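## Task

Put the wooden block and the plastic hook into the plastic tray so that each rests on the bottom of a separate pocket, lying and oriented as the reference picture (manual) shows; each object is judged on its own. The tray must still be upright on the table and nothing may be tipped over.

## Robot and tools

Robot: two arms, left_arm and right_arm, each with six joints (order: waist, shoulder, elbow, wrist pitch, wrist yaw, wrist roll) plus a two-finger gripper. Base positions in the scene frame: left_arm at (+0.017, +0.308, 0) m, right_arm at (+0.005, -0.233, 0) m with a tiny yaw. A camera stand is fixed behind the arms.

Scene frame: origin at table-top height, halfway between the nominal bases; +x points out over the table, +y toward left_arm, +z up. Arm names do not match image left/right. Reported gripper positions (metres) and quaternions (wxyz) use this frame and may be wrong by a few centimetres, more when reaching far. The gripper's fingers point along its own +z and open along its y; the reported point sits between the finger pads, about 1 cm short of the tips.

Row layout (used by execute_actions and move): one flat list of 14 numbers, each in [-1, 1]: six left_arm joint values, then left opening, then six right_arm joint values, then right opening. Joint values are scaled offsets, not poses: they add to the arm's current Joint targets as printed when the action or call begins, not to the previous row. Scale for 1.0: 2.811 rad for waist and shoulder, 2.53 elbow, 2.575 wrist pitch, 8.12 wrist yaw, 9.528 wrist roll. Sending the same offset twice moves twice. Opening is absolute: +1 fully open (0.094 m pad gap), -1 closed. To keep a gripper as it is, resend its current command; 0 means half-open, not 'no change'. Joint ranges (rad): waist -2.880..2.880, shoulder 0.000..3.142, elbow 0.000..3.019, wrist pitch -1.693..1.571, wrist yaw -1.571..1.571, wrist roll -2.094..2.094; true ends may differ by 0.084. An action asking a joint more than 0.084 rad beyond its range is rejected for both arms; if the first action fails, the whole call is rejected.

execute_actions(actions, cameras): actions is a list of actions; each action is a list of up to 15 rows, one per 1/30 s step, the last row held to fill 15 steps. Images come back only if actions is empty or cameras names them (["all"], a list of names, or []). Camera names: cam_head_left, cam_head_right (896x504, fixed on one bar), cam_left_wrist, cam_right_wrist (672x504 fisheye).

move(target, speed, blend, opening_speed, grip_force, blocking, cameras): drives all joints together along a path. target is one 14-number row or a list of up to 15 rows; every row's offsets count from the same starting Joint targets. speed: rad/s for the joint with farthest to go, 0.01..12.57, default 0.5, one value or one per target. blend: corner rounding in rad for lists, 0 stops at each target. opening_speed: rate of opening change per second on the -1..+1 scale, at least 0.2; use it to close gently. grip_force: newtons per finger pad, 10..50, per call or per arm, persists; lower forces close slowly. blocking=false returns after about 0.5 s while the motion continues. Paths run at least 0.5 s; beyond 10 s they stop short. No collision avoidance. The result adds a 'move:' line: done, off_target (resting more than 0.035 rad from target), moving, held (a check withheld steps or the clearance check stopped it) or fault; limits=held marks withheld steps.

wait(seconds 0..10): let time pass holding commands; an ongoing move keeps running. stop(): brakes the current move. zoom_image(camera, region [x0,y0,x1,y1] pixels, up to 504x504): enlarges part of the newest image. show_instructions(): shows the reference image. finished_scene(scene): ends the scene with its number; irreversible.

Results: Joint positions and velocities per arm (rad, rad/s, then pad gap in m); Joint targets are the base for your next offsets; Tool commands show current gripper commands; grip_measured is the finger opening on the command scale (reads a little wide when empty, a bit narrow when squeezing); grip_effort_nm is gripper motor effort, negative closing, and stays nonzero at rest from friction. Joint torques are noisy and offset; positive means toward larger angles. 'joint sent to its limit' means a joint was stopped at its end. 'joint command not followed' means the clearance check changed targets. Step readings list joint angles at some steps. MOTOR HOT warns of heat; at 100 °C an arm goes limp for 30 to 60 s or more. Camera calibrations are given per camera (K, distortion, T_world_to_cam) and can be off by a few mm or degrees.

Motion notes: joint targets can lead measured angles only by a bounded amount per step, and a target that would shift the gripper more than 110 mm is scaled back, so big motions need several actions. Small turns may not begin because of play. To release a push or recover an arm dragged off, command targets back past the measured angles.

Avoid: dropping or releasing moving objects, fast impacts, hard presses, letting objects fall far or leave the table, contact or pinching between the two arms, and knocking over the container or anything else. Holding loads or straining toward unreachable poses heats motors. Close slowly on fragile items. Loose objects may occasionally be nudged by outside pushes.

Each tool is called after "Call:" as name(argument=value, ...), one argument or row to a line, values as JSON.

Reference images:

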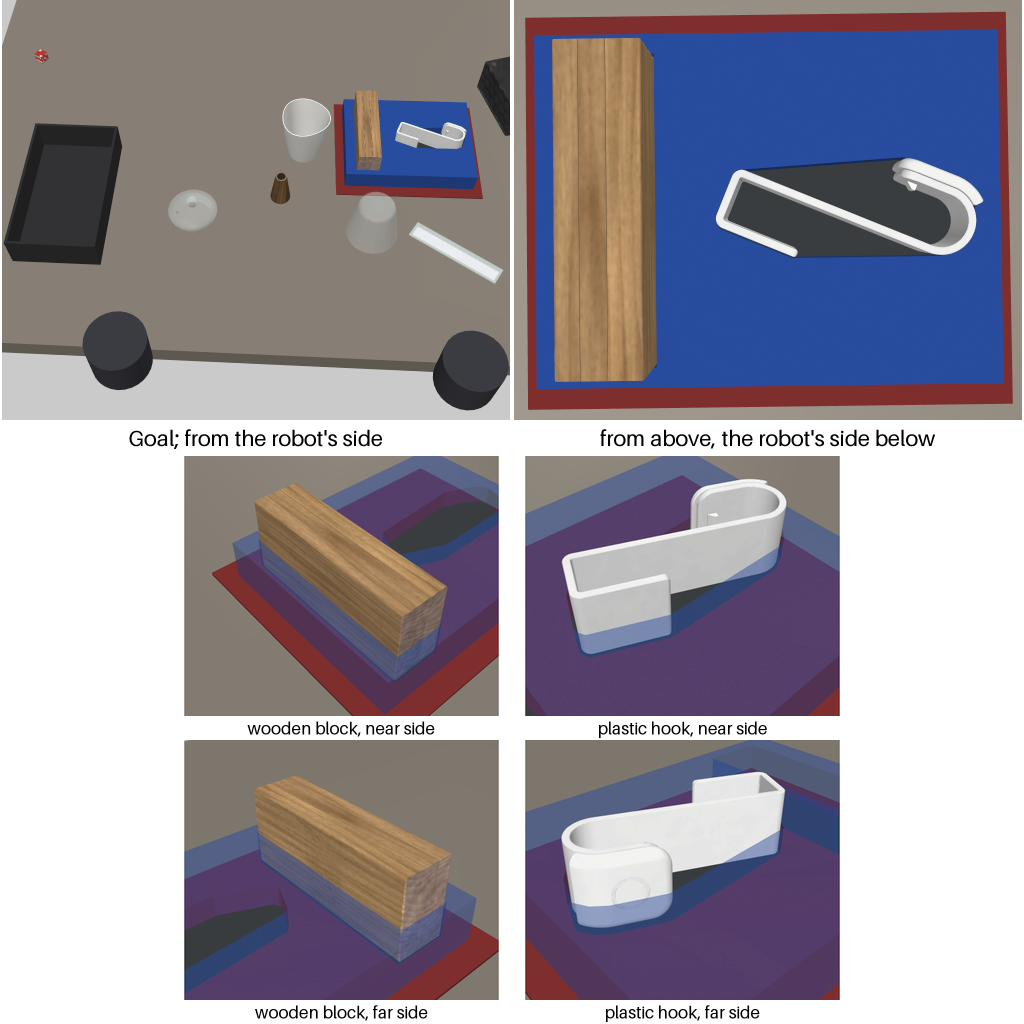

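## Session

Call:
execute_actions(
  actions=[],
)

Call:
zoom_image(
  camera="cam_head_left",
  region=[140, 200, 640, 500],
)

Call:
show_instructions(
)

Scene clock: 0.00 s.
left_arm: end_effector_position=(+0.4845, +0.5994, +0.2878) grip_measured=+1.000 grip_effort_nm=n/a end_effector_quat_wxyz=(-0.314, +0.793, -0.463, -0.242) | right_arm: end_effector_position=(+0.5534, +0.1582, +0.1401) grip_measured=+1.000 grip_effort_nm=n/a end_effector_quat_wxyz=(+0.213, -0.005, +0.972, +0.097)
Joint positions: left_arm=[0.33 1.638 1.574 -1.297 -0.793 -1.665 0.094] | right_arm=[0.622 1.867 1.571 -0.811 0.096 0.612 0.094]
Joint velocities: within noise
Joint torques (N m): no reading
Motor temperatures (°C): left_arm=[24 31 39 24 27 26 26] | right_arm=[24 27 46 27 24 26 25]
Heat: left arm: hottest elbow 39 °C; right arm: hottest elbow 46 °C.
Joint targets: left_arm=[0.331 1.633 1.606 -1.289 -0.797 -1.660] | right_arm=[0.622 1.854 1.606 -0.800 0.100 0.608]
Tool commands: left_gripper/opening=+1.0 right_gripper/opening=+1.0
camera_calibration:
cam_left_wrist: T_world_to_cam=[[0.906472, 0.341903, 0.247813, -0.719896], [0.422012, -0.753872, -0.503571, 0.446476], [0.0146472, 0.561053, -0.82765, 0.00523673], [0, 0, 0, 1]] pos_world=[0.464071, 0.579782, 0.407566]
cam_right_wrist: T_world_to_cam=[[-0.010227, -0.982392, -0.186551, 0.182848], [-0.99328, 0.0314897, -0.111374, 0.606869], [0.115287, 0.184159, -0.976112, 0.16355], [0, 0, 0, 1]] pos_world=[0.585805, 0.130399, 0.261343]

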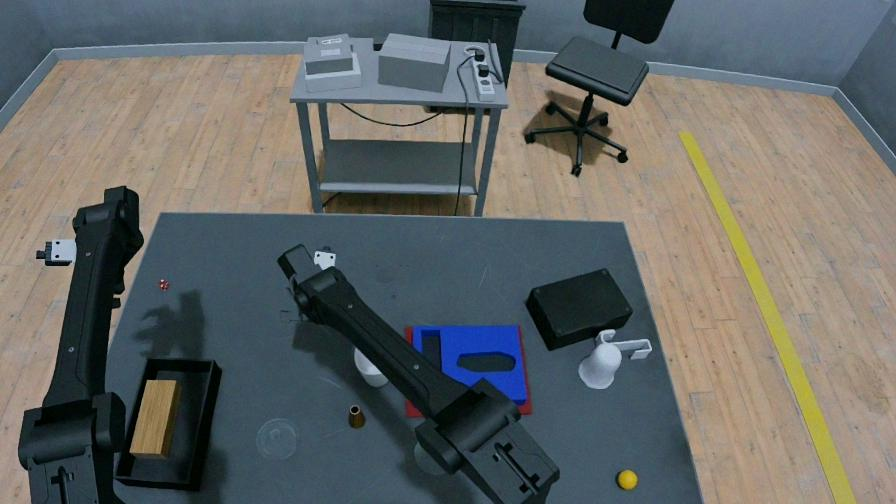

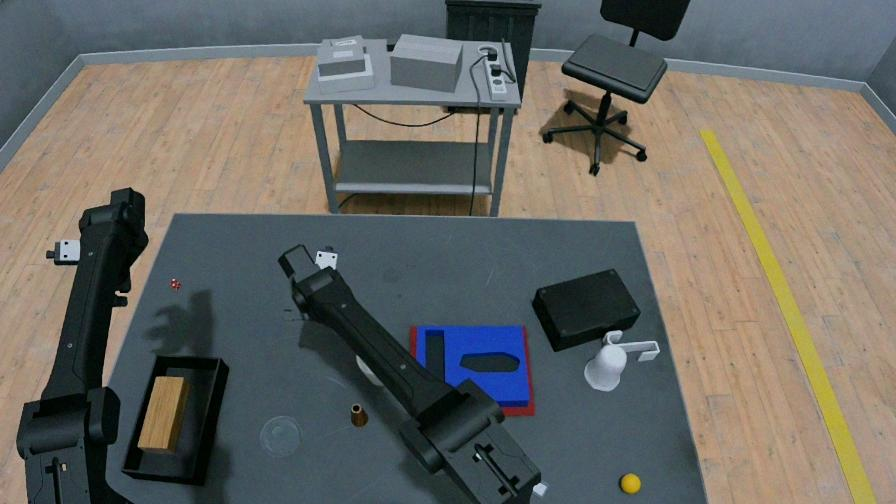

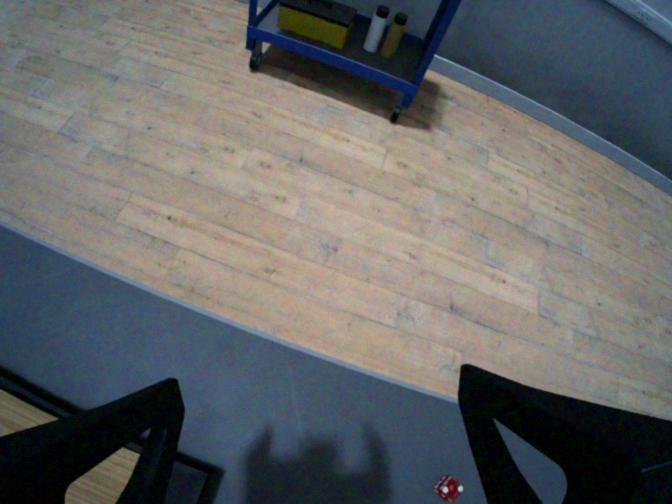

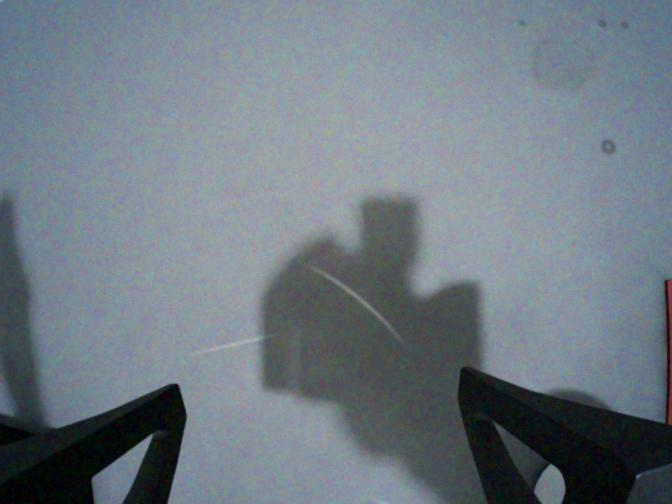

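Scaled by 1.008 from the camera's 896x504 image, which has a finer 1280x720 frame.

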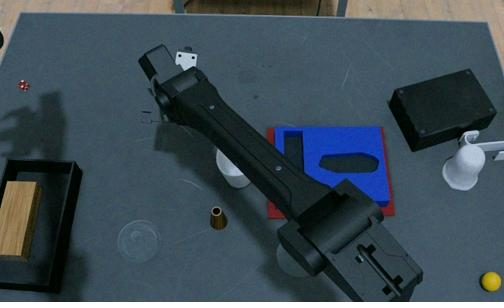

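Reference images for this scene: manual.

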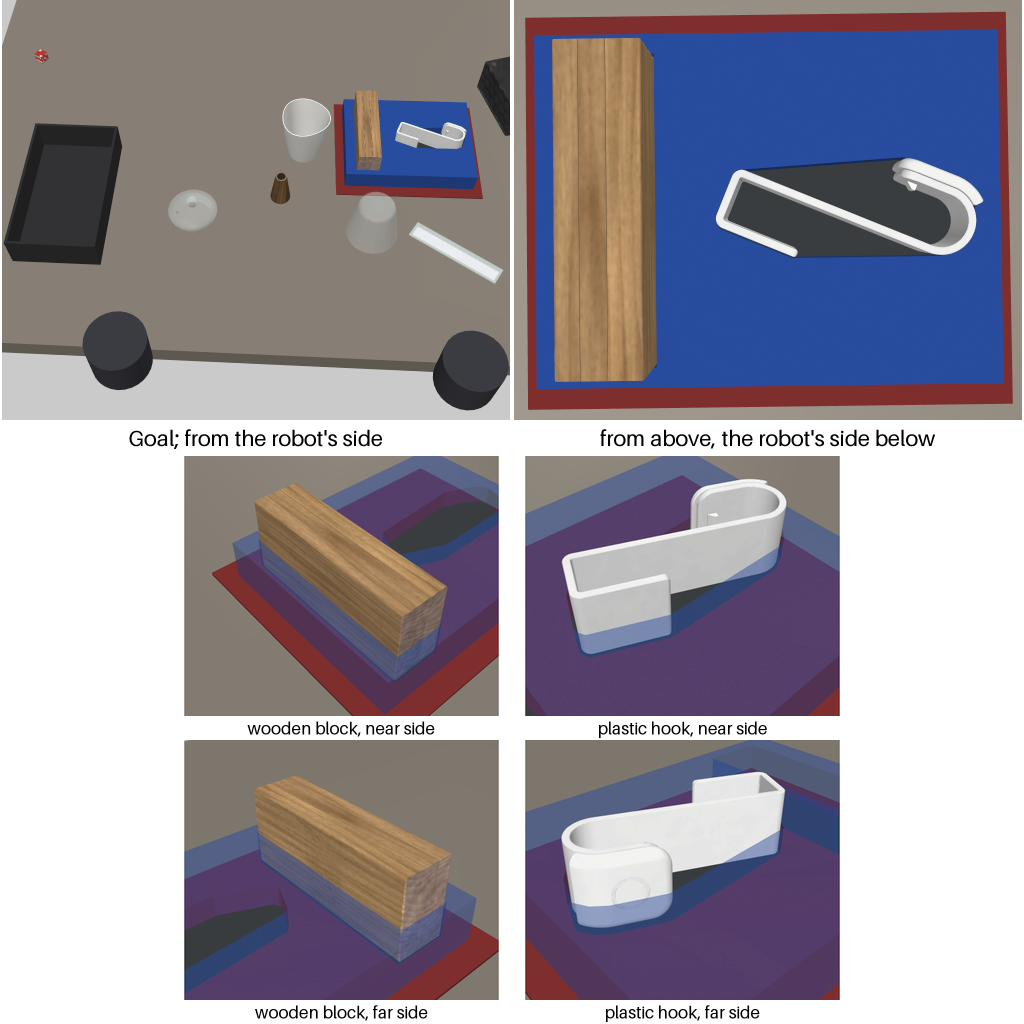

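Call:
move(
  target=[0.0619,-0.2794,-0.2204,-0.0337,0.0982,0.1742,1.0,-0.4319,-0.1548,-0.0472,-0.172,-0.0123,-0.0638,1.0],
  speed=1.2,
  cameras=["all"],
)

Call:
zoom_image(
  camera="cam_head_left",
  region=[380, 280, 580, 430],
)

Call:
zoom_image(
  camera="cam_head_right",
  region=[520, 290, 720, 440],
)

Scene clock: 55.17 s.
left_arm: end_effector_position=(+0.2772, +0.4477, +0.3049) grip_measured=+1.000 grip_effort_nm=-0.03 end_effector_quat_wxyz=(+0.187, -0.247, +0.949, +0.049) | right_arm: end_effector_position=(+0.4352, -0.5099, +0.3055) grip_measured=+1.000 grip_effort_nm=0.00 end_effector_quat_wxyz=(+0.184, +0.286, +0.939, -0.052)
Joint positions: left_arm=[0.488 0.86 1.051 -1.372 -0.008 -0.019 0.094] | right_arm=[-0.594 1.432 1.485 -1.239 0.001 0.02 0.094]
Joint torques (N m): left_arm=[1.49 -1.73 9.47 1.03 0.16 0.08] | right_arm=[1.73 -12.1 8.92 0.12 -0.06 -0.27]
Motor temperatures (°C): left_arm=[24 34 53 24 27 26 26] | right_arm=[24 33 53 27 24 26 25]
Heat: left arm: hottest elbow 53 °C; right arm: hottest elbow 53 °C.
Joint targets: left_arm=[0.505 0.847 1.048 -1.376 0.000 -0.001] | right_arm=[-0.592 1.419 1.486 -1.243 0.000 0.000]
move: done
camera_calibration:
cam_left_wrist: T_world_to_cam=[[0.448168, -0.893893, -0.0100717, 0.274644], [-0.884654, -0.441859, -0.148822, 0.542584], [0.12858, 0.0756071, -0.988813, 0.342467], [0, 0, 0, 1]] pos_world=[0.312878, 0.459355, 0.42215]
cam_right_wrist: T_world_to_cam=[[-0.606263, -0.795254, -0.00389707, -0.144857], [-0.792911, 0.604839, -0.0739003, 0.72267], [0.0611266, -0.041713, -0.997258, 0.3766], [0, 0, 0, 1]] pos_world=[0.462172, -0.536589, 0.428408]

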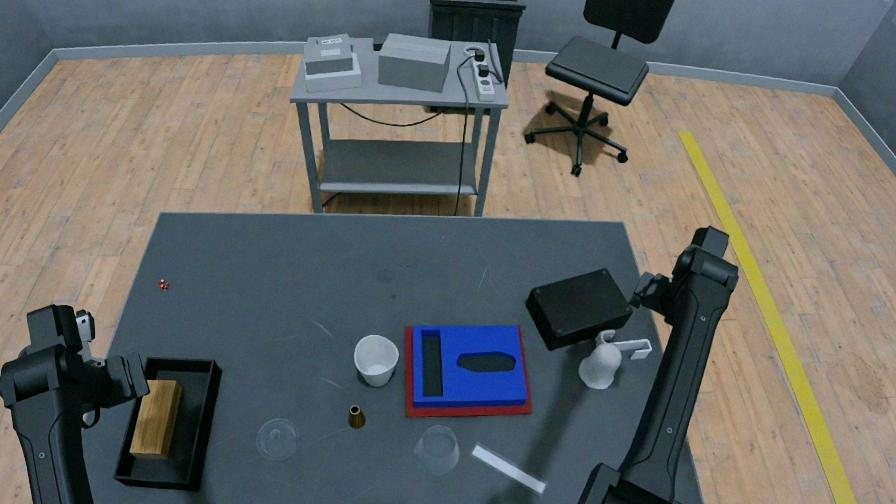

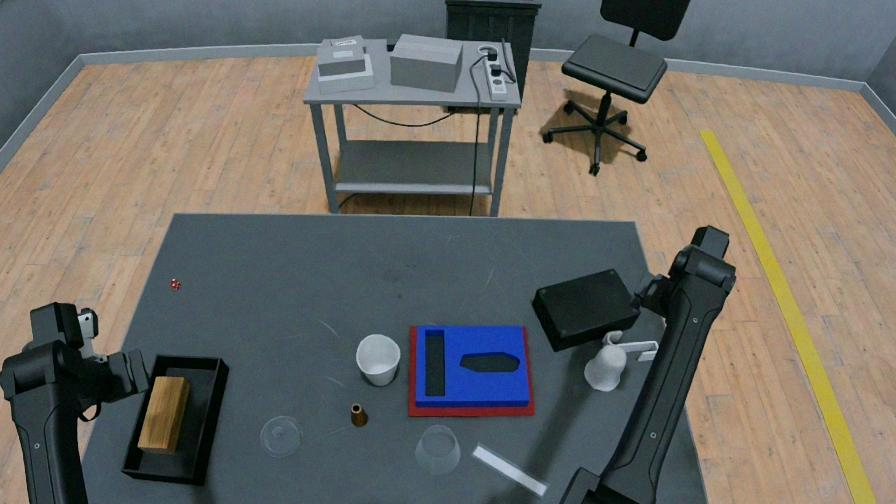

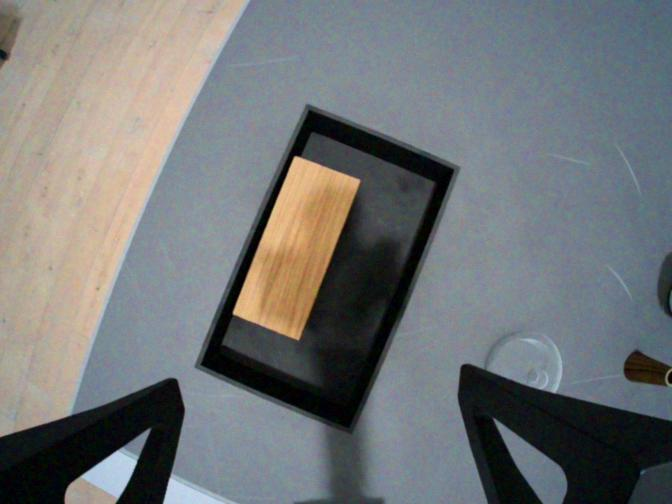

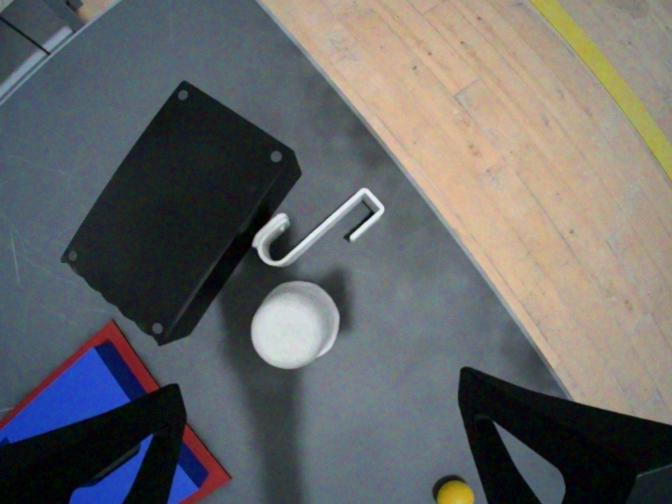

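Scaled by 2.520 from the camera's 896x504 image, which has a finer 1280x720 frame.

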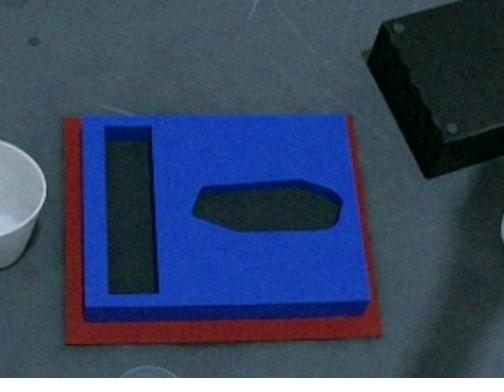

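Scaled by 2.520 from the camera's 896x504 image, which has a finer 1280x720 frame.

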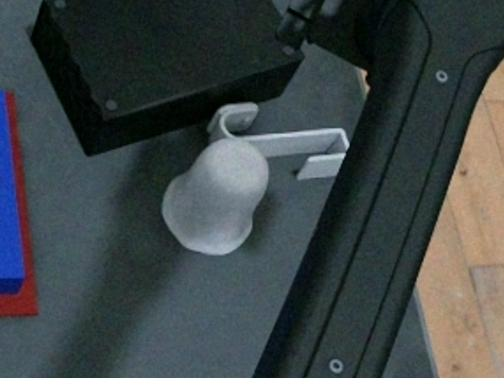

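Call:
zoom_image(
  camera="cam_right_wrist",
  region=[220, 160, 420, 400],
)

Call:
zoom_image(
  camera="cam_head_left",
  region=[560, 300, 680, 400],
)

Scaled by 2.100 from the camera's 672x504 image, which has a finer 960x720 frame.

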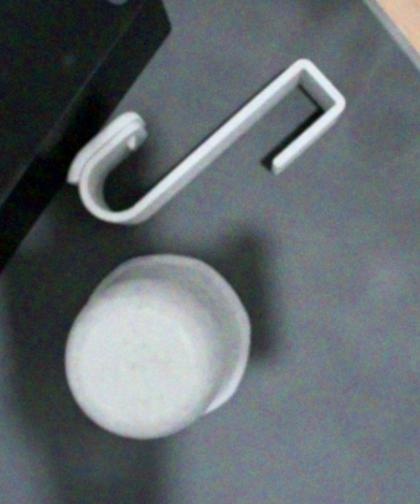

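Scaled by 4.200 from the camera's 896x504 image, which has a finer 1280x720 frame.

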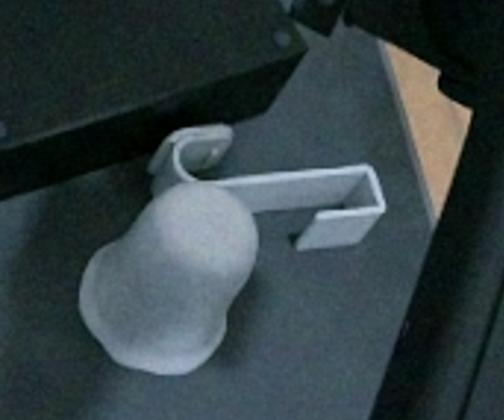

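Call:
zoom_image(
  camera="cam_left_wrist",
  region=[180, 90, 480, 440],
)

Call:
zoom_image(
  camera="cam_head_right",
  region=[100, 330, 260, 500],
)

Scaled by 1.440 from the camera's 672x504 image, which has a finer 960x720 frame.

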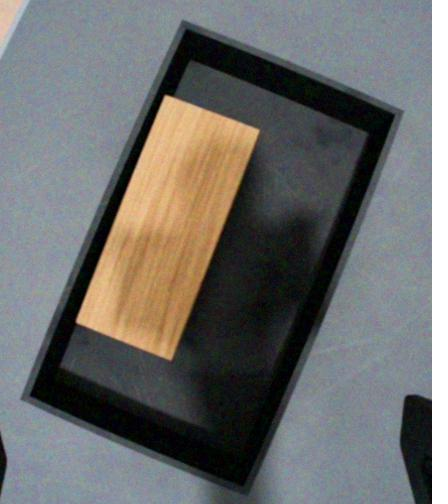

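Scaled by 2.965 from the camera's 896x504 image, which has a finer 1280x720 frame.

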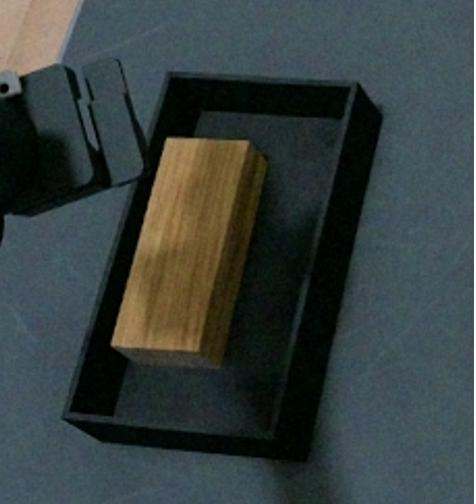

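Call:
move(
  target=[0.1565,-0.0427,-0.2103,0.1689,0.0486,0.0835,-0.95,-0.0146,0.2049,0.1625,-0.066,0,0.0946,-0.6],
  speed=0.8,
  cameras=["cam_left_wrist", "cam_right_wrist"],
)

Call:
zoom_image(
  camera="cam_right_wrist",
  region=[170, 150, 510, 450],
)

Scene clock: 407.73 s.
left_arm: end_effector_position=(+0.2172, +0.4705, +0.1329) grip_measured=-0.947 grip_effort_nm=-0.17 end_effector_quat_wxyz=(+0.264, -0.042, +0.963, +0.017) | right_arm: end_effector_position=(+0.5118, -0.5849, +0.1302) grip_measured=-0.598 grip_effort_nm=-0.12 end_effector_quat_wxyz=(-0.007, +0.677, +0.736, -0.001)
Joint positions: left_arm=[0.939 0.746 0.519 -0.963 0.386 0.777 0.002] | right_arm=[-0.63 2.009 1.834 -1.41 0.001 0.882 0.019]
Joint torques (N m): left_arm=[1.32 -0.15 9.46 2.13 0.56 0.11] | right_arm=[0.73 -18.61 12.86 -0.53 0 0.08]
Motor temperatures (°C): left_arm=[24 31 52 24 26 26 26] | right_arm=[24 31 57 27 24 26 24]
Heat: left arm: hottest elbow 52 °C; right arm: hottest elbow 57 °C.
Joint targets: left_arm=[0.945 0.727 0.517 -0.941 0.395 0.795] | right_arm=[-0.633 1.995 1.897 -1.413 0.000 0.902]
move: off_target (right_arm); right_arm: the elbow is farthest, 0.064 rad from its target
camera_calibration:
cam_left_wrist: T_world_to_cam=[[0.0475641, -0.998494, -0.0273243, 0.458723], [-0.95628, -0.0376165, -0.290025, 0.318154], [0.28856, 0.0399244, -0.956629, 0.156156], [0, 0, 0, 1]] pos_world=[0.237365, 0.463766, 0.25419]
cam_right_wrist: T_world_to_cam=[[-0.998941, -0.0266422, 0.0375217, 0.486358], [-0.0136185, 0.949992, 0.311976, 0.568535], [-0.0439571, 0.311134, -0.949349, 0.44785], [0, 0, 0, 1]] pos_world=[0.513271, -0.666488, 0.229548]
Images, in order (width x height): cam_left_wrist 672x504, cam_right_wrist 672x504.

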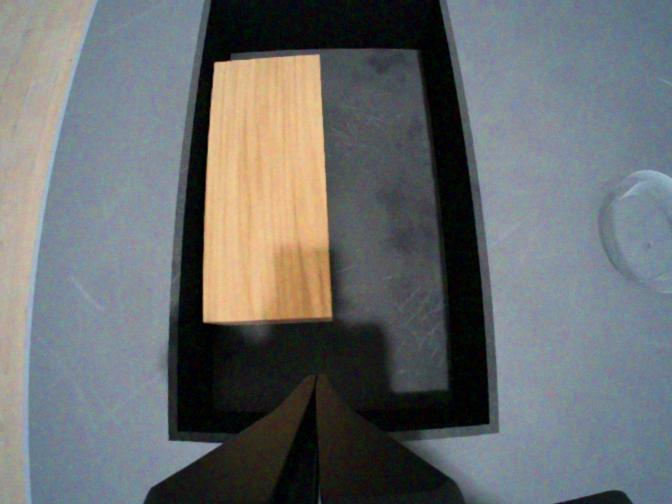

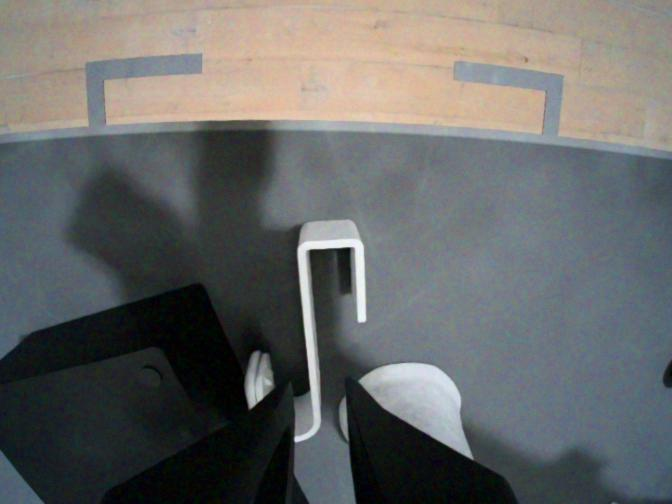

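Scaled by 1.482 from the camera's 672x504 image, which has a finer 960x720 frame.

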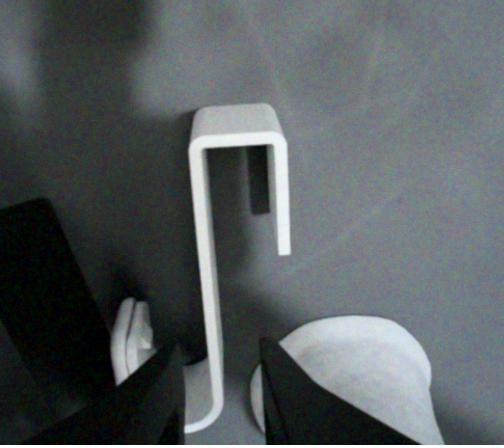

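Call:
move(
  target=[
    [0,0.0704,-0.0763,0.1394,0,0,-0.95,0.0103,0.0085,-0.0692,0.068,0,0.0021,-0.6],
    [-0.0498,0.1073,-0.0379,0.179,-0.0083,-0.0167,-0.95,0.0103,0.0206,-0.087,0.0983,0,0.0021,-0.6],
    [0,0.0615,-0.0763,0.1297,0,0,-0.95,0.0103,0.0206,-0.087,0.0983,0,0.0021,-0.93],
    [0,0,0.0249,-0.0113,0,0,-0.95,0.0103,0.0206,-0.087,0.0983,0,0.0021,-0.93],
  ],
  speed=[0.3, 0.15, 0.2, 0.4],
  grip_force=[30, 30],
  cameras=["cam_left_wrist", "cam_right_wrist"],
)

Scene clock: 492.60 s.
left_arm: end_effector_position=(+0.2193, +0.4664, +0.1332) grip_measured=-0.947 grip_effort_nm=-0.16 end_effector_quat_wxyz=(+0.267, -0.032, +0.963, +0.013) | right_arm: end_effector_position=(+0.5195, -0.5742, +0.0481) grip_measured=-0.894 grip_effort_nm=-0.66 end_effector_quat_wxyz=(+0.009, +0.677, +0.736, +0.001)
Joint positions: left_arm=[0.929 0.743 0.517 -0.966 0.396 0.786 0.002] | right_arm=[-0.608 2.05 1.677 -1.18 0.001 0.902 0.005]
Joint torques (N m): left_arm=[1.73 0.15 14.54 0.94 0.13 0.09] | right_arm=[2.14 -17.49 7.69 0.38 0.01 0.03]
Motor temperatures (°C): left_arm=[24 31 51 24 27 26 26] | right_arm=[24 36 62 27 24 26 25]
Heat: left arm: hottest elbow 51 °C; right arm: hottest elbow 62 °C.
Joint targets: left_arm=[0.945 0.727 0.579 -0.970 0.395 0.795] | right_arm=[-0.604 2.053 1.677 -1.160 0.000 0.922]
grip_force (N): 30, 30
move: off_target (left_arm); left_arm: the elbow is farthest, 0.063 rad from its target
camera_calibration:
cam_left_wrist: T_world_to_cam=[[0.0257664, -0.999342, -0.0255201, 0.459398], [-0.955266, -0.0170901, -0.295254, 0.310913], [0.294624, 0.0319861, -0.955078, 0.158178], [0, 0, 0, 1]] pos_world=[0.238564, 0.45935, 0.254594]
cam_right_wrist: T_world_to_cam=[[-0.99955, -0.0277561, 0.0113595, 0.498414], [-0.0231852, 0.955413, 0.294361, 0.593075], [-0.0190233, 0.293965, -0.955627, 0.344383], [0, 0, 0, 1]] pos_world=[0.518492, -0.654034, 0.148862]
Images, in order (width x height): cam_left_wrist 672x504, cam_right_wrist 672x504.

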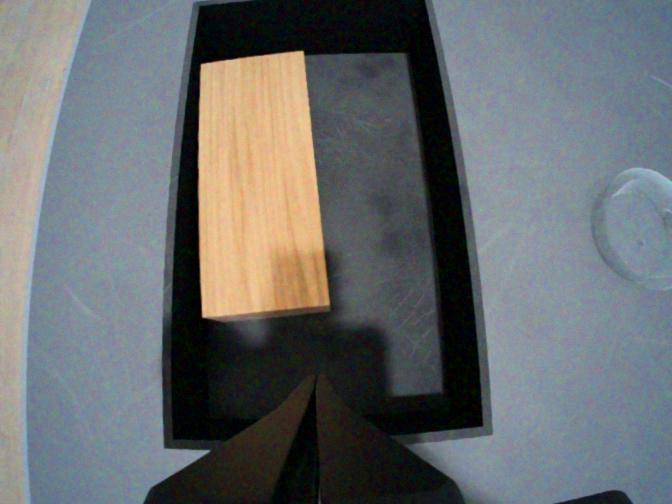

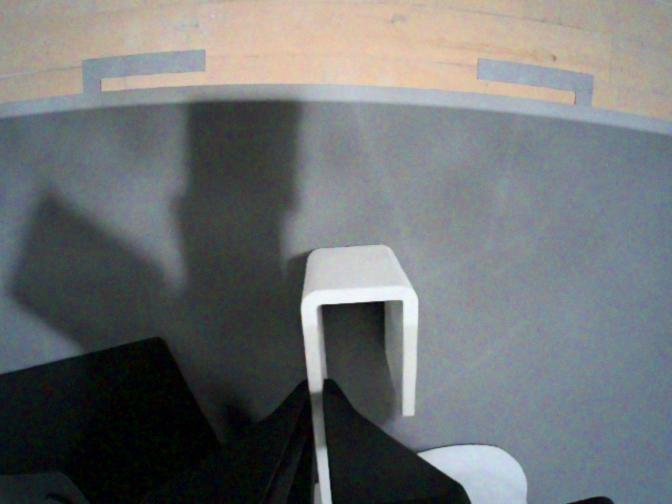

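Call:
move(
  target=[
    [0,0.0704,-0.1,0.1507,0,0,-0.95,0,-0.0082,0.0198,-0.0078,0,0,-0.95],
    [-0.0754,0.1316,-0.0439,0.2113,-0.0119,-0.0239,-0.95,0,-0.032,0.1036,-0.1174,0,0,-0.95],
  ],
  speed=[0.3, 0.2],
  cameras=["cam_left_wrist", "cam_right_wrist"],
)

Scene clock: 593.07 s.
left_arm: end_effector_position=(+0.2749, +0.4787, +0.0395) grip_measured=-0.947 grip_effort_nm=-0.16 end_effector_quat_wxyz=(+0.258, -0.047, +0.965, +0.020) | right_arm: end_effector_position=(+0.5190, -0.5738, +0.1554) grip_measured=-0.894 grip_effort_nm=-0.66 end_effector_quat_wxyz=(-0.003, +0.677, +0.736, -0.001)
Joint positions: left_arm=[0.751 1.088 0.408 -0.453 0.297 0.587 0.002] | right_arm=[-0.608 1.992 1.873 -1.459 0.001 0.902 0.005]
Joint torques (N m): left_arm=[-0.67 -0.5 12.56 2.37 0.08 -0.18] | right_arm=[2.26 -19.43 13.12 -0.59 0.01 0.03]
Motor temperatures (°C): left_arm=[24 31 61 24 26 26 26] | right_arm=[24 37 56 27 24 26 26]
Heat: left arm: hottest elbow 61 °C; right arm: hottest elbow 56 °C.
Joint targets: left_arm=[0.733 1.097 0.468 -0.426 0.298 0.567] | right_arm=[-0.604 1.963 1.939 -1.462 0.000 0.922]
grip_force (N): 30, 30
move: off_target (left_arm, right_arm); left_arm: the elbow is farthest, 0.060 rad from its target; right_arm: the elbow is farthest, 0.066 rad from its target
camera_calibration:
cam_left_wrist: T_world_to_cam=[[0.0582641, -0.997872, -0.0292651, 0.458489], [-0.9593, -0.0478499, -0.278306, 0.351725], [0.276313, 0.0442893, -0.960047, 0.0512241], [0, 0, 0, 1]] pos_world=[0.296542, 0.472075, 0.160482]
cam_right_wrist: T_world_to_cam=[[-0.999114, -0.0280564, 0.0313751, 0.493213], [-0.0170546, 0.951352, 0.307634, 0.553517], [-0.0384799, 0.306827, -0.950987, 0.463525], [0, 0, 0, 1]] pos_world=[0.520052, -0.654974, 0.255051]
Images, in order (width x height): cam_left_wrist 672x504, cam_right_wrist 672x504.

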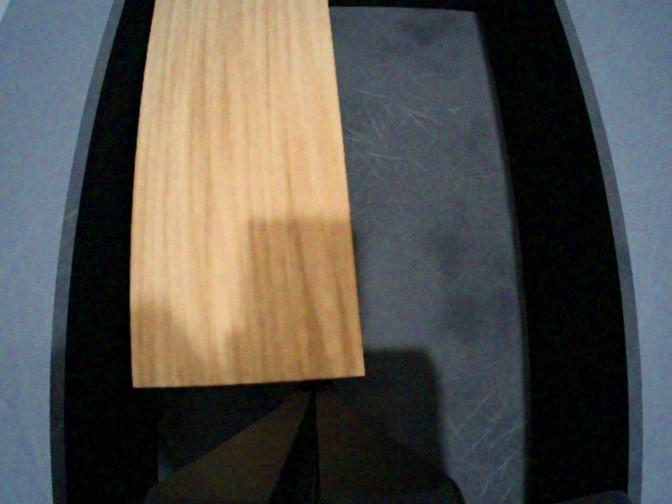

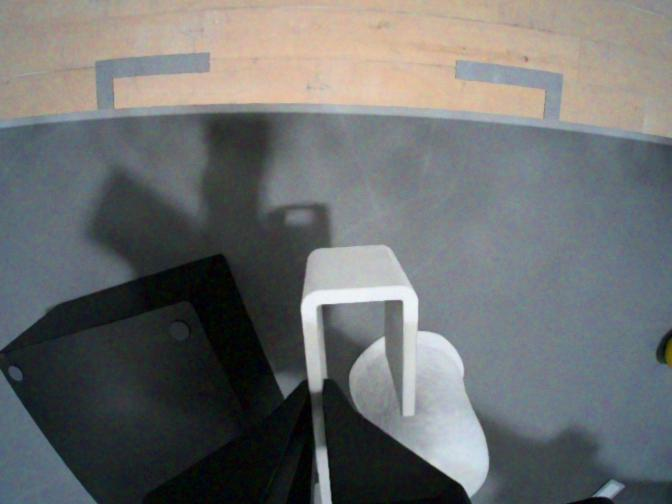

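Call:
move(
  target=[
    [0.0754,-0.1288,0.0387,-0.2116,0.0119,0.0241,-0.95,0,0,-0.0134,0,0,0,-0.95],
    [-0.2451,0.0061,-0.0141,0.4419,0.1453,0.1069,-0.6,0.2657,-0.2213,-0.5162,0.8641,-0.1748,0.0697,-0.95],
  ],
  speed=[0.5, 1.0],
  blend=[0.1, 0],
  cameras=["all"],
)

Scene clock: 693.67 s.
left_arm: end_effector_position=(+0.3287, +0.1500, +0.2644) grip_measured=-0.604 grip_effort_nm=0.12 end_effector_quat_wxyz=(+0.705, +0.705, +0.045, +0.062) | right_arm: end_effector_position=(+0.3691, +0.0006, +0.2616) grip_measured=-0.894 grip_effort_nm=-0.66 end_effector_quat_wxyz=(+0.000, -0.002, +0.707, +0.707)
Joint positions: left_arm=[0.05 1.104 0.436 0.688 1.469 1.576 0.019] | right_arm=[0.141 1.361 0.634 0.733 -1.409 1.574 0.005]
Joint torques (N m): left_arm=[-0.44 -0.85 7.72 2.62 0.12 0.05] | right_arm=[1.9 -9.35 7.08 1.7 -0.09 -0.05]
Motor temperatures (°C): left_arm=[24 31 65 25 26 26 26] | right_arm=[24 34 65 27 24 26 26]
Heat: left arm: hottest elbow 65 °C; right arm: hottest elbow 65 °C.
Joint targets: left_arm=[0.044 1.115 0.433 0.712 1.478 1.586] | right_arm=[0.143 1.340 0.634 0.763 -1.419 1.586]
grip_force (N): 30, 30
move: done
camera_calibration:
cam_left_wrist: T_world_to_cam=[[0.0687957, 0.0161954, -0.997499, 0.234228], [0.921836, 0.381248, 0.0697673, -0.324482], [0.381425, -0.924331, 0.0112987, 0.120745], [0, 0, 0, 1]] pos_world=[0.23695, 0.231523, 0.254916]
cam_right_wrist: T_world_to_cam=[[-0.0532118, -0.025056, -0.998269, 0.276381], [-0.949935, -0.306953, 0.0583398, 0.38208], [-0.307883, 0.951395, -0.00746809, 0.234773], [0, 0, 0, 1]] pos_world=[0.449941, -0.0991563, 0.255365]

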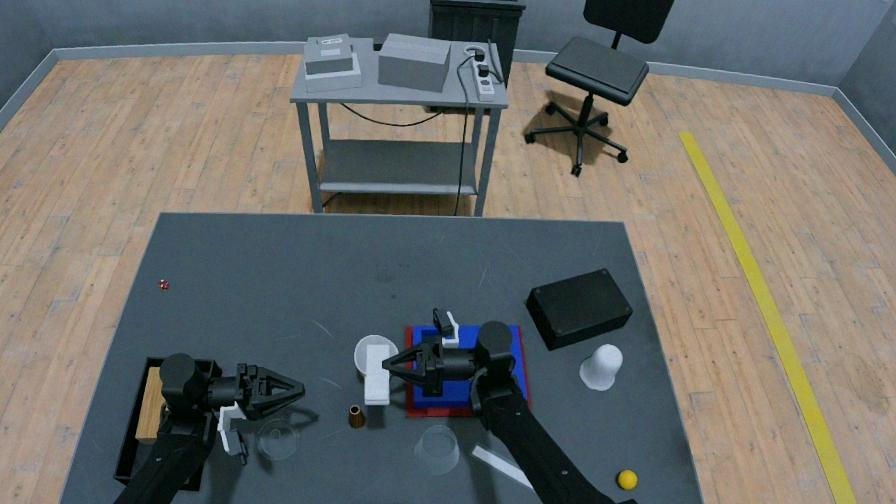

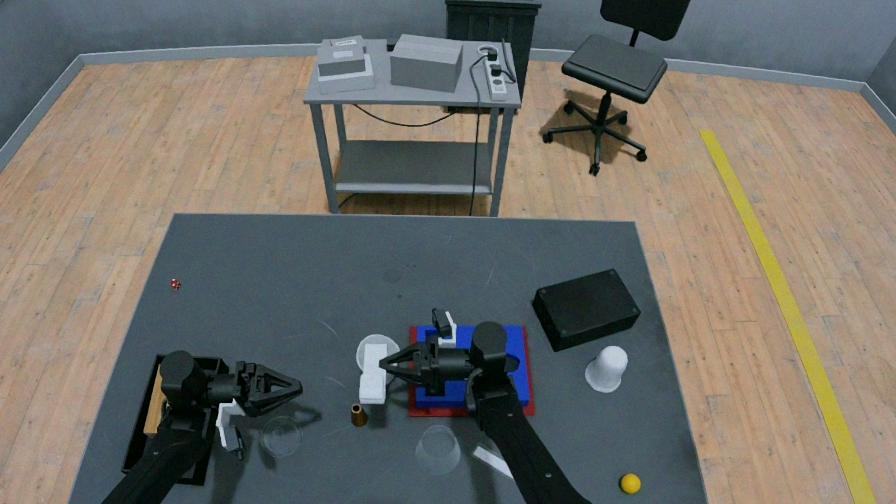

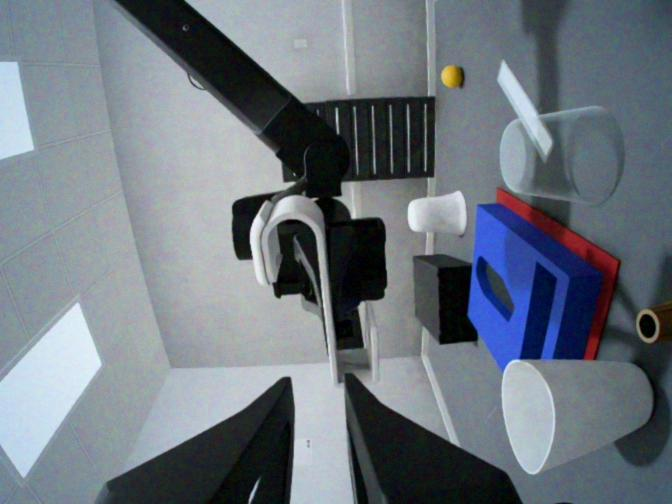

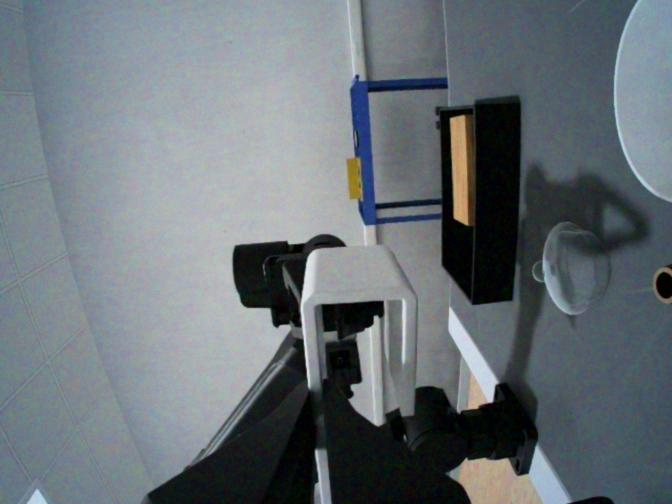

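Call:
zoom_image(
  camera="cam_right_wrist",
  region=[230, 220, 450, 450],
)

Call:
zoom_image(
  camera="cam_left_wrist",
  region=[220, 170, 440, 420],
)

Call:
zoom_image(
  camera="cam_head_left",
  region=[230, 290, 490, 440],
)

Scaled by 2.191 from the camera's 672x504 image, which has a finer 960x720 frame.

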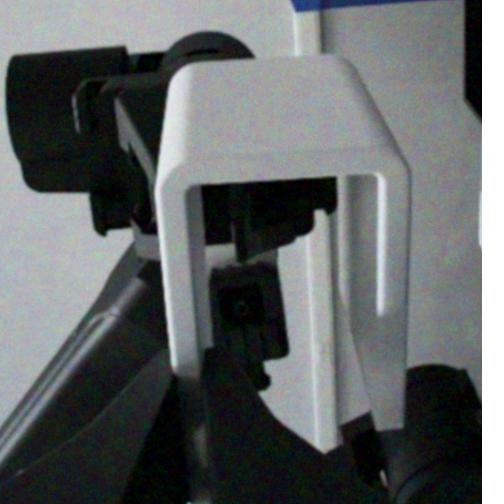

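Scaled by 2.016 from the camera's 672x504 image, which has a finer 960x720 frame.

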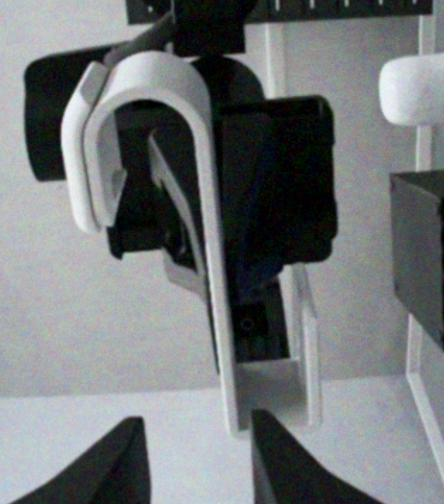

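Scaled by 1.938 from the camera's 896x504 image, which has a finer 1280x720 frame.

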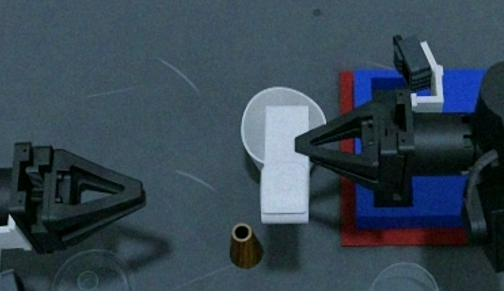

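Call:
move(
  target=[-0.0911,0.011,0.0292,-0.0009,-0.0335,0,-0.6,0,0,0,0,0,0,-0.95],
  speed=0.3,
  cameras=["cam_head_left", "cam_left_wrist", "cam_right_wrist"],
)

Call:
zoom_image(
  camera="cam_head_left",
  region=[230, 290, 490, 440],
)

Call:
zoom_image(
  camera="cam_left_wrist",
  region=[220, 170, 440, 420],
)

Scene clock: 753.43 s.
left_arm: end_effector_position=(+0.3314, +0.0759, +0.2611) grip_measured=-0.603 grip_effort_nm=0.12 end_effector_quat_wxyz=(+0.705, +0.705, +0.053, +0.059) | right_arm: end_effector_position=(+0.3691, +0.0006, +0.2616) grip_measured=-0.894 grip_effort_nm=-0.66 end_effector_quat_wxyz=(+0.000, -0.002, +0.707, +0.707)
Joint positions: left_arm=[-0.207 1.134 0.45 0.688 1.206 1.576 0.019] | right_arm=[0.141 1.361 0.634 0.733 -1.409 1.574 0.005]
Joint torques (N m): left_arm=[0.03 -1.49 12.64 2.55 -0.18 0.05] | right_arm=[2.08 -9.47 7.09 1.58 -0.07 -0.05]
Motor temperatures (°C): left_arm=[24 30 57 25 26 26 26] | right_arm=[24 33 58 27 24 26 27]
Heat: left arm: hottest elbow 57 °C; right arm: hottest elbow 58 °C.
Joint targets: left_arm=[-0.212 1.146 0.507 0.710 1.206 1.586] | right_arm=[0.143 1.340 0.634 0.763 -1.419 1.586]
grip_force (N): 30, 30
move: off_target (left_arm); left_arm: the elbow is farthest, 0.057 rad from its target
camera_calibration:
cam_left_wrist: T_world_to_cam=[[0.0517622, 0.0149492, -0.998548, 0.238021], [0.919937, 0.388399, 0.0535019, -0.294239], [0.388635, -0.92137, 0.00635205, 0.049933], [0, 0, 0, 1]] pos_world=[0.238955, 0.156731, 0.2531]
cam_right_wrist: T_world_to_cam=[[-0.0532118, -0.025056, -0.998269, 0.276381], [-0.949935, -0.306953, 0.0583398, 0.38208], [-0.307883, 0.951395, -0.00746809, 0.234773], [0, 0, 0, 1]] pos_world=[0.449941, -0.0991563, 0.255365]
Images, in order (width x height): cam_head_left 896x504, cam_left_wrist 672x504, cam_right_wrist 672x504.

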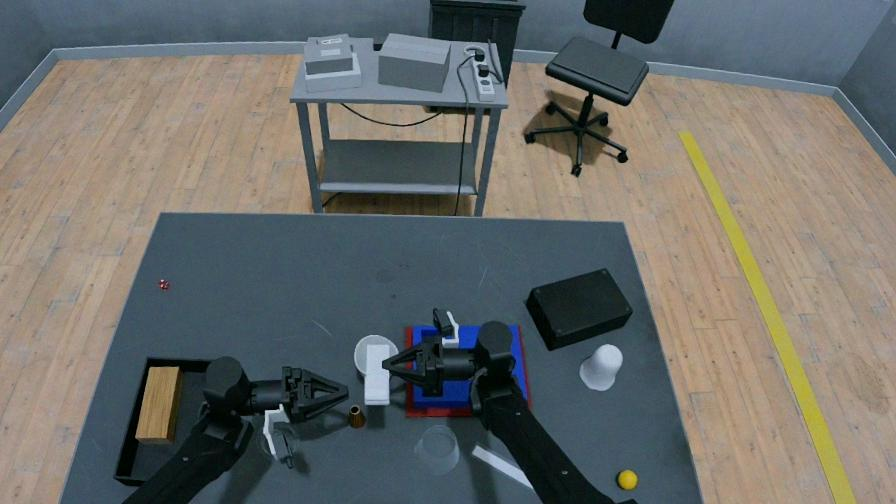

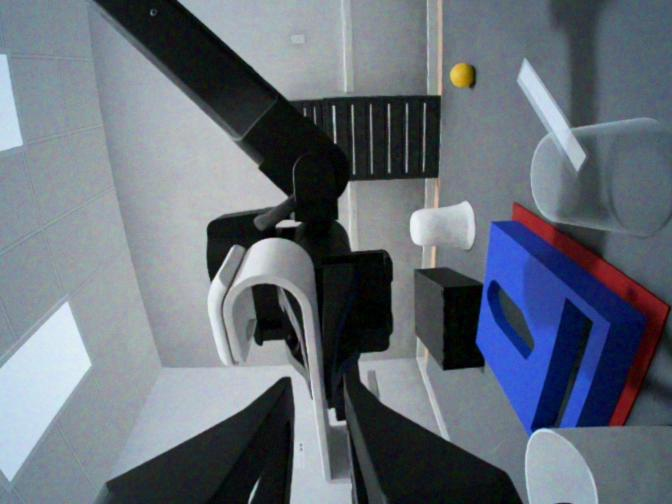

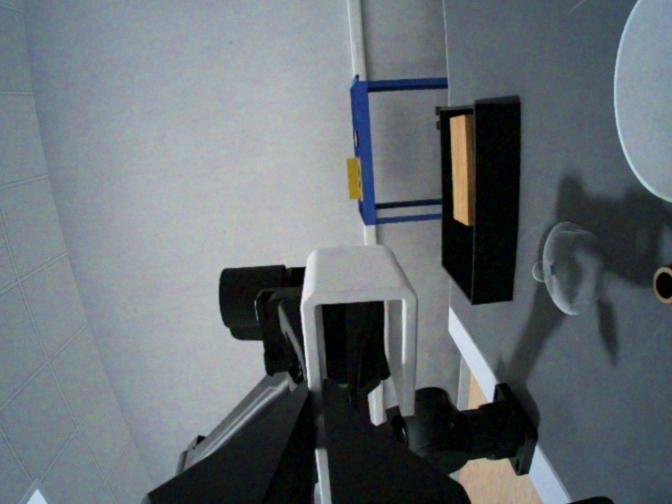

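Scaled by 1.938 from the camera's 896x504 image, which has a finer 1280x720 frame.

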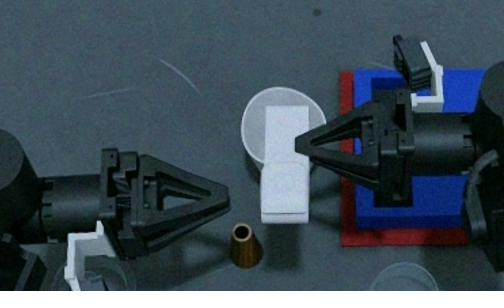

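Scaled by 2.016 from the camera's 672x504 image, which has a finer 960x720 frame.

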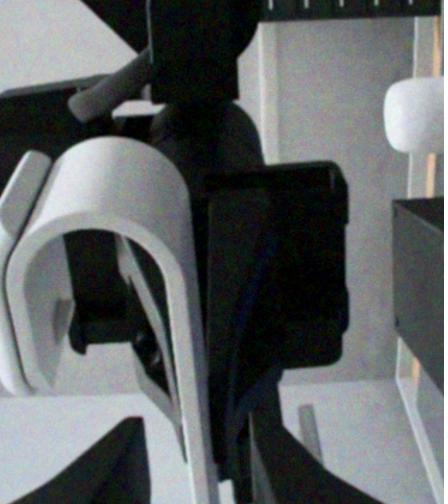

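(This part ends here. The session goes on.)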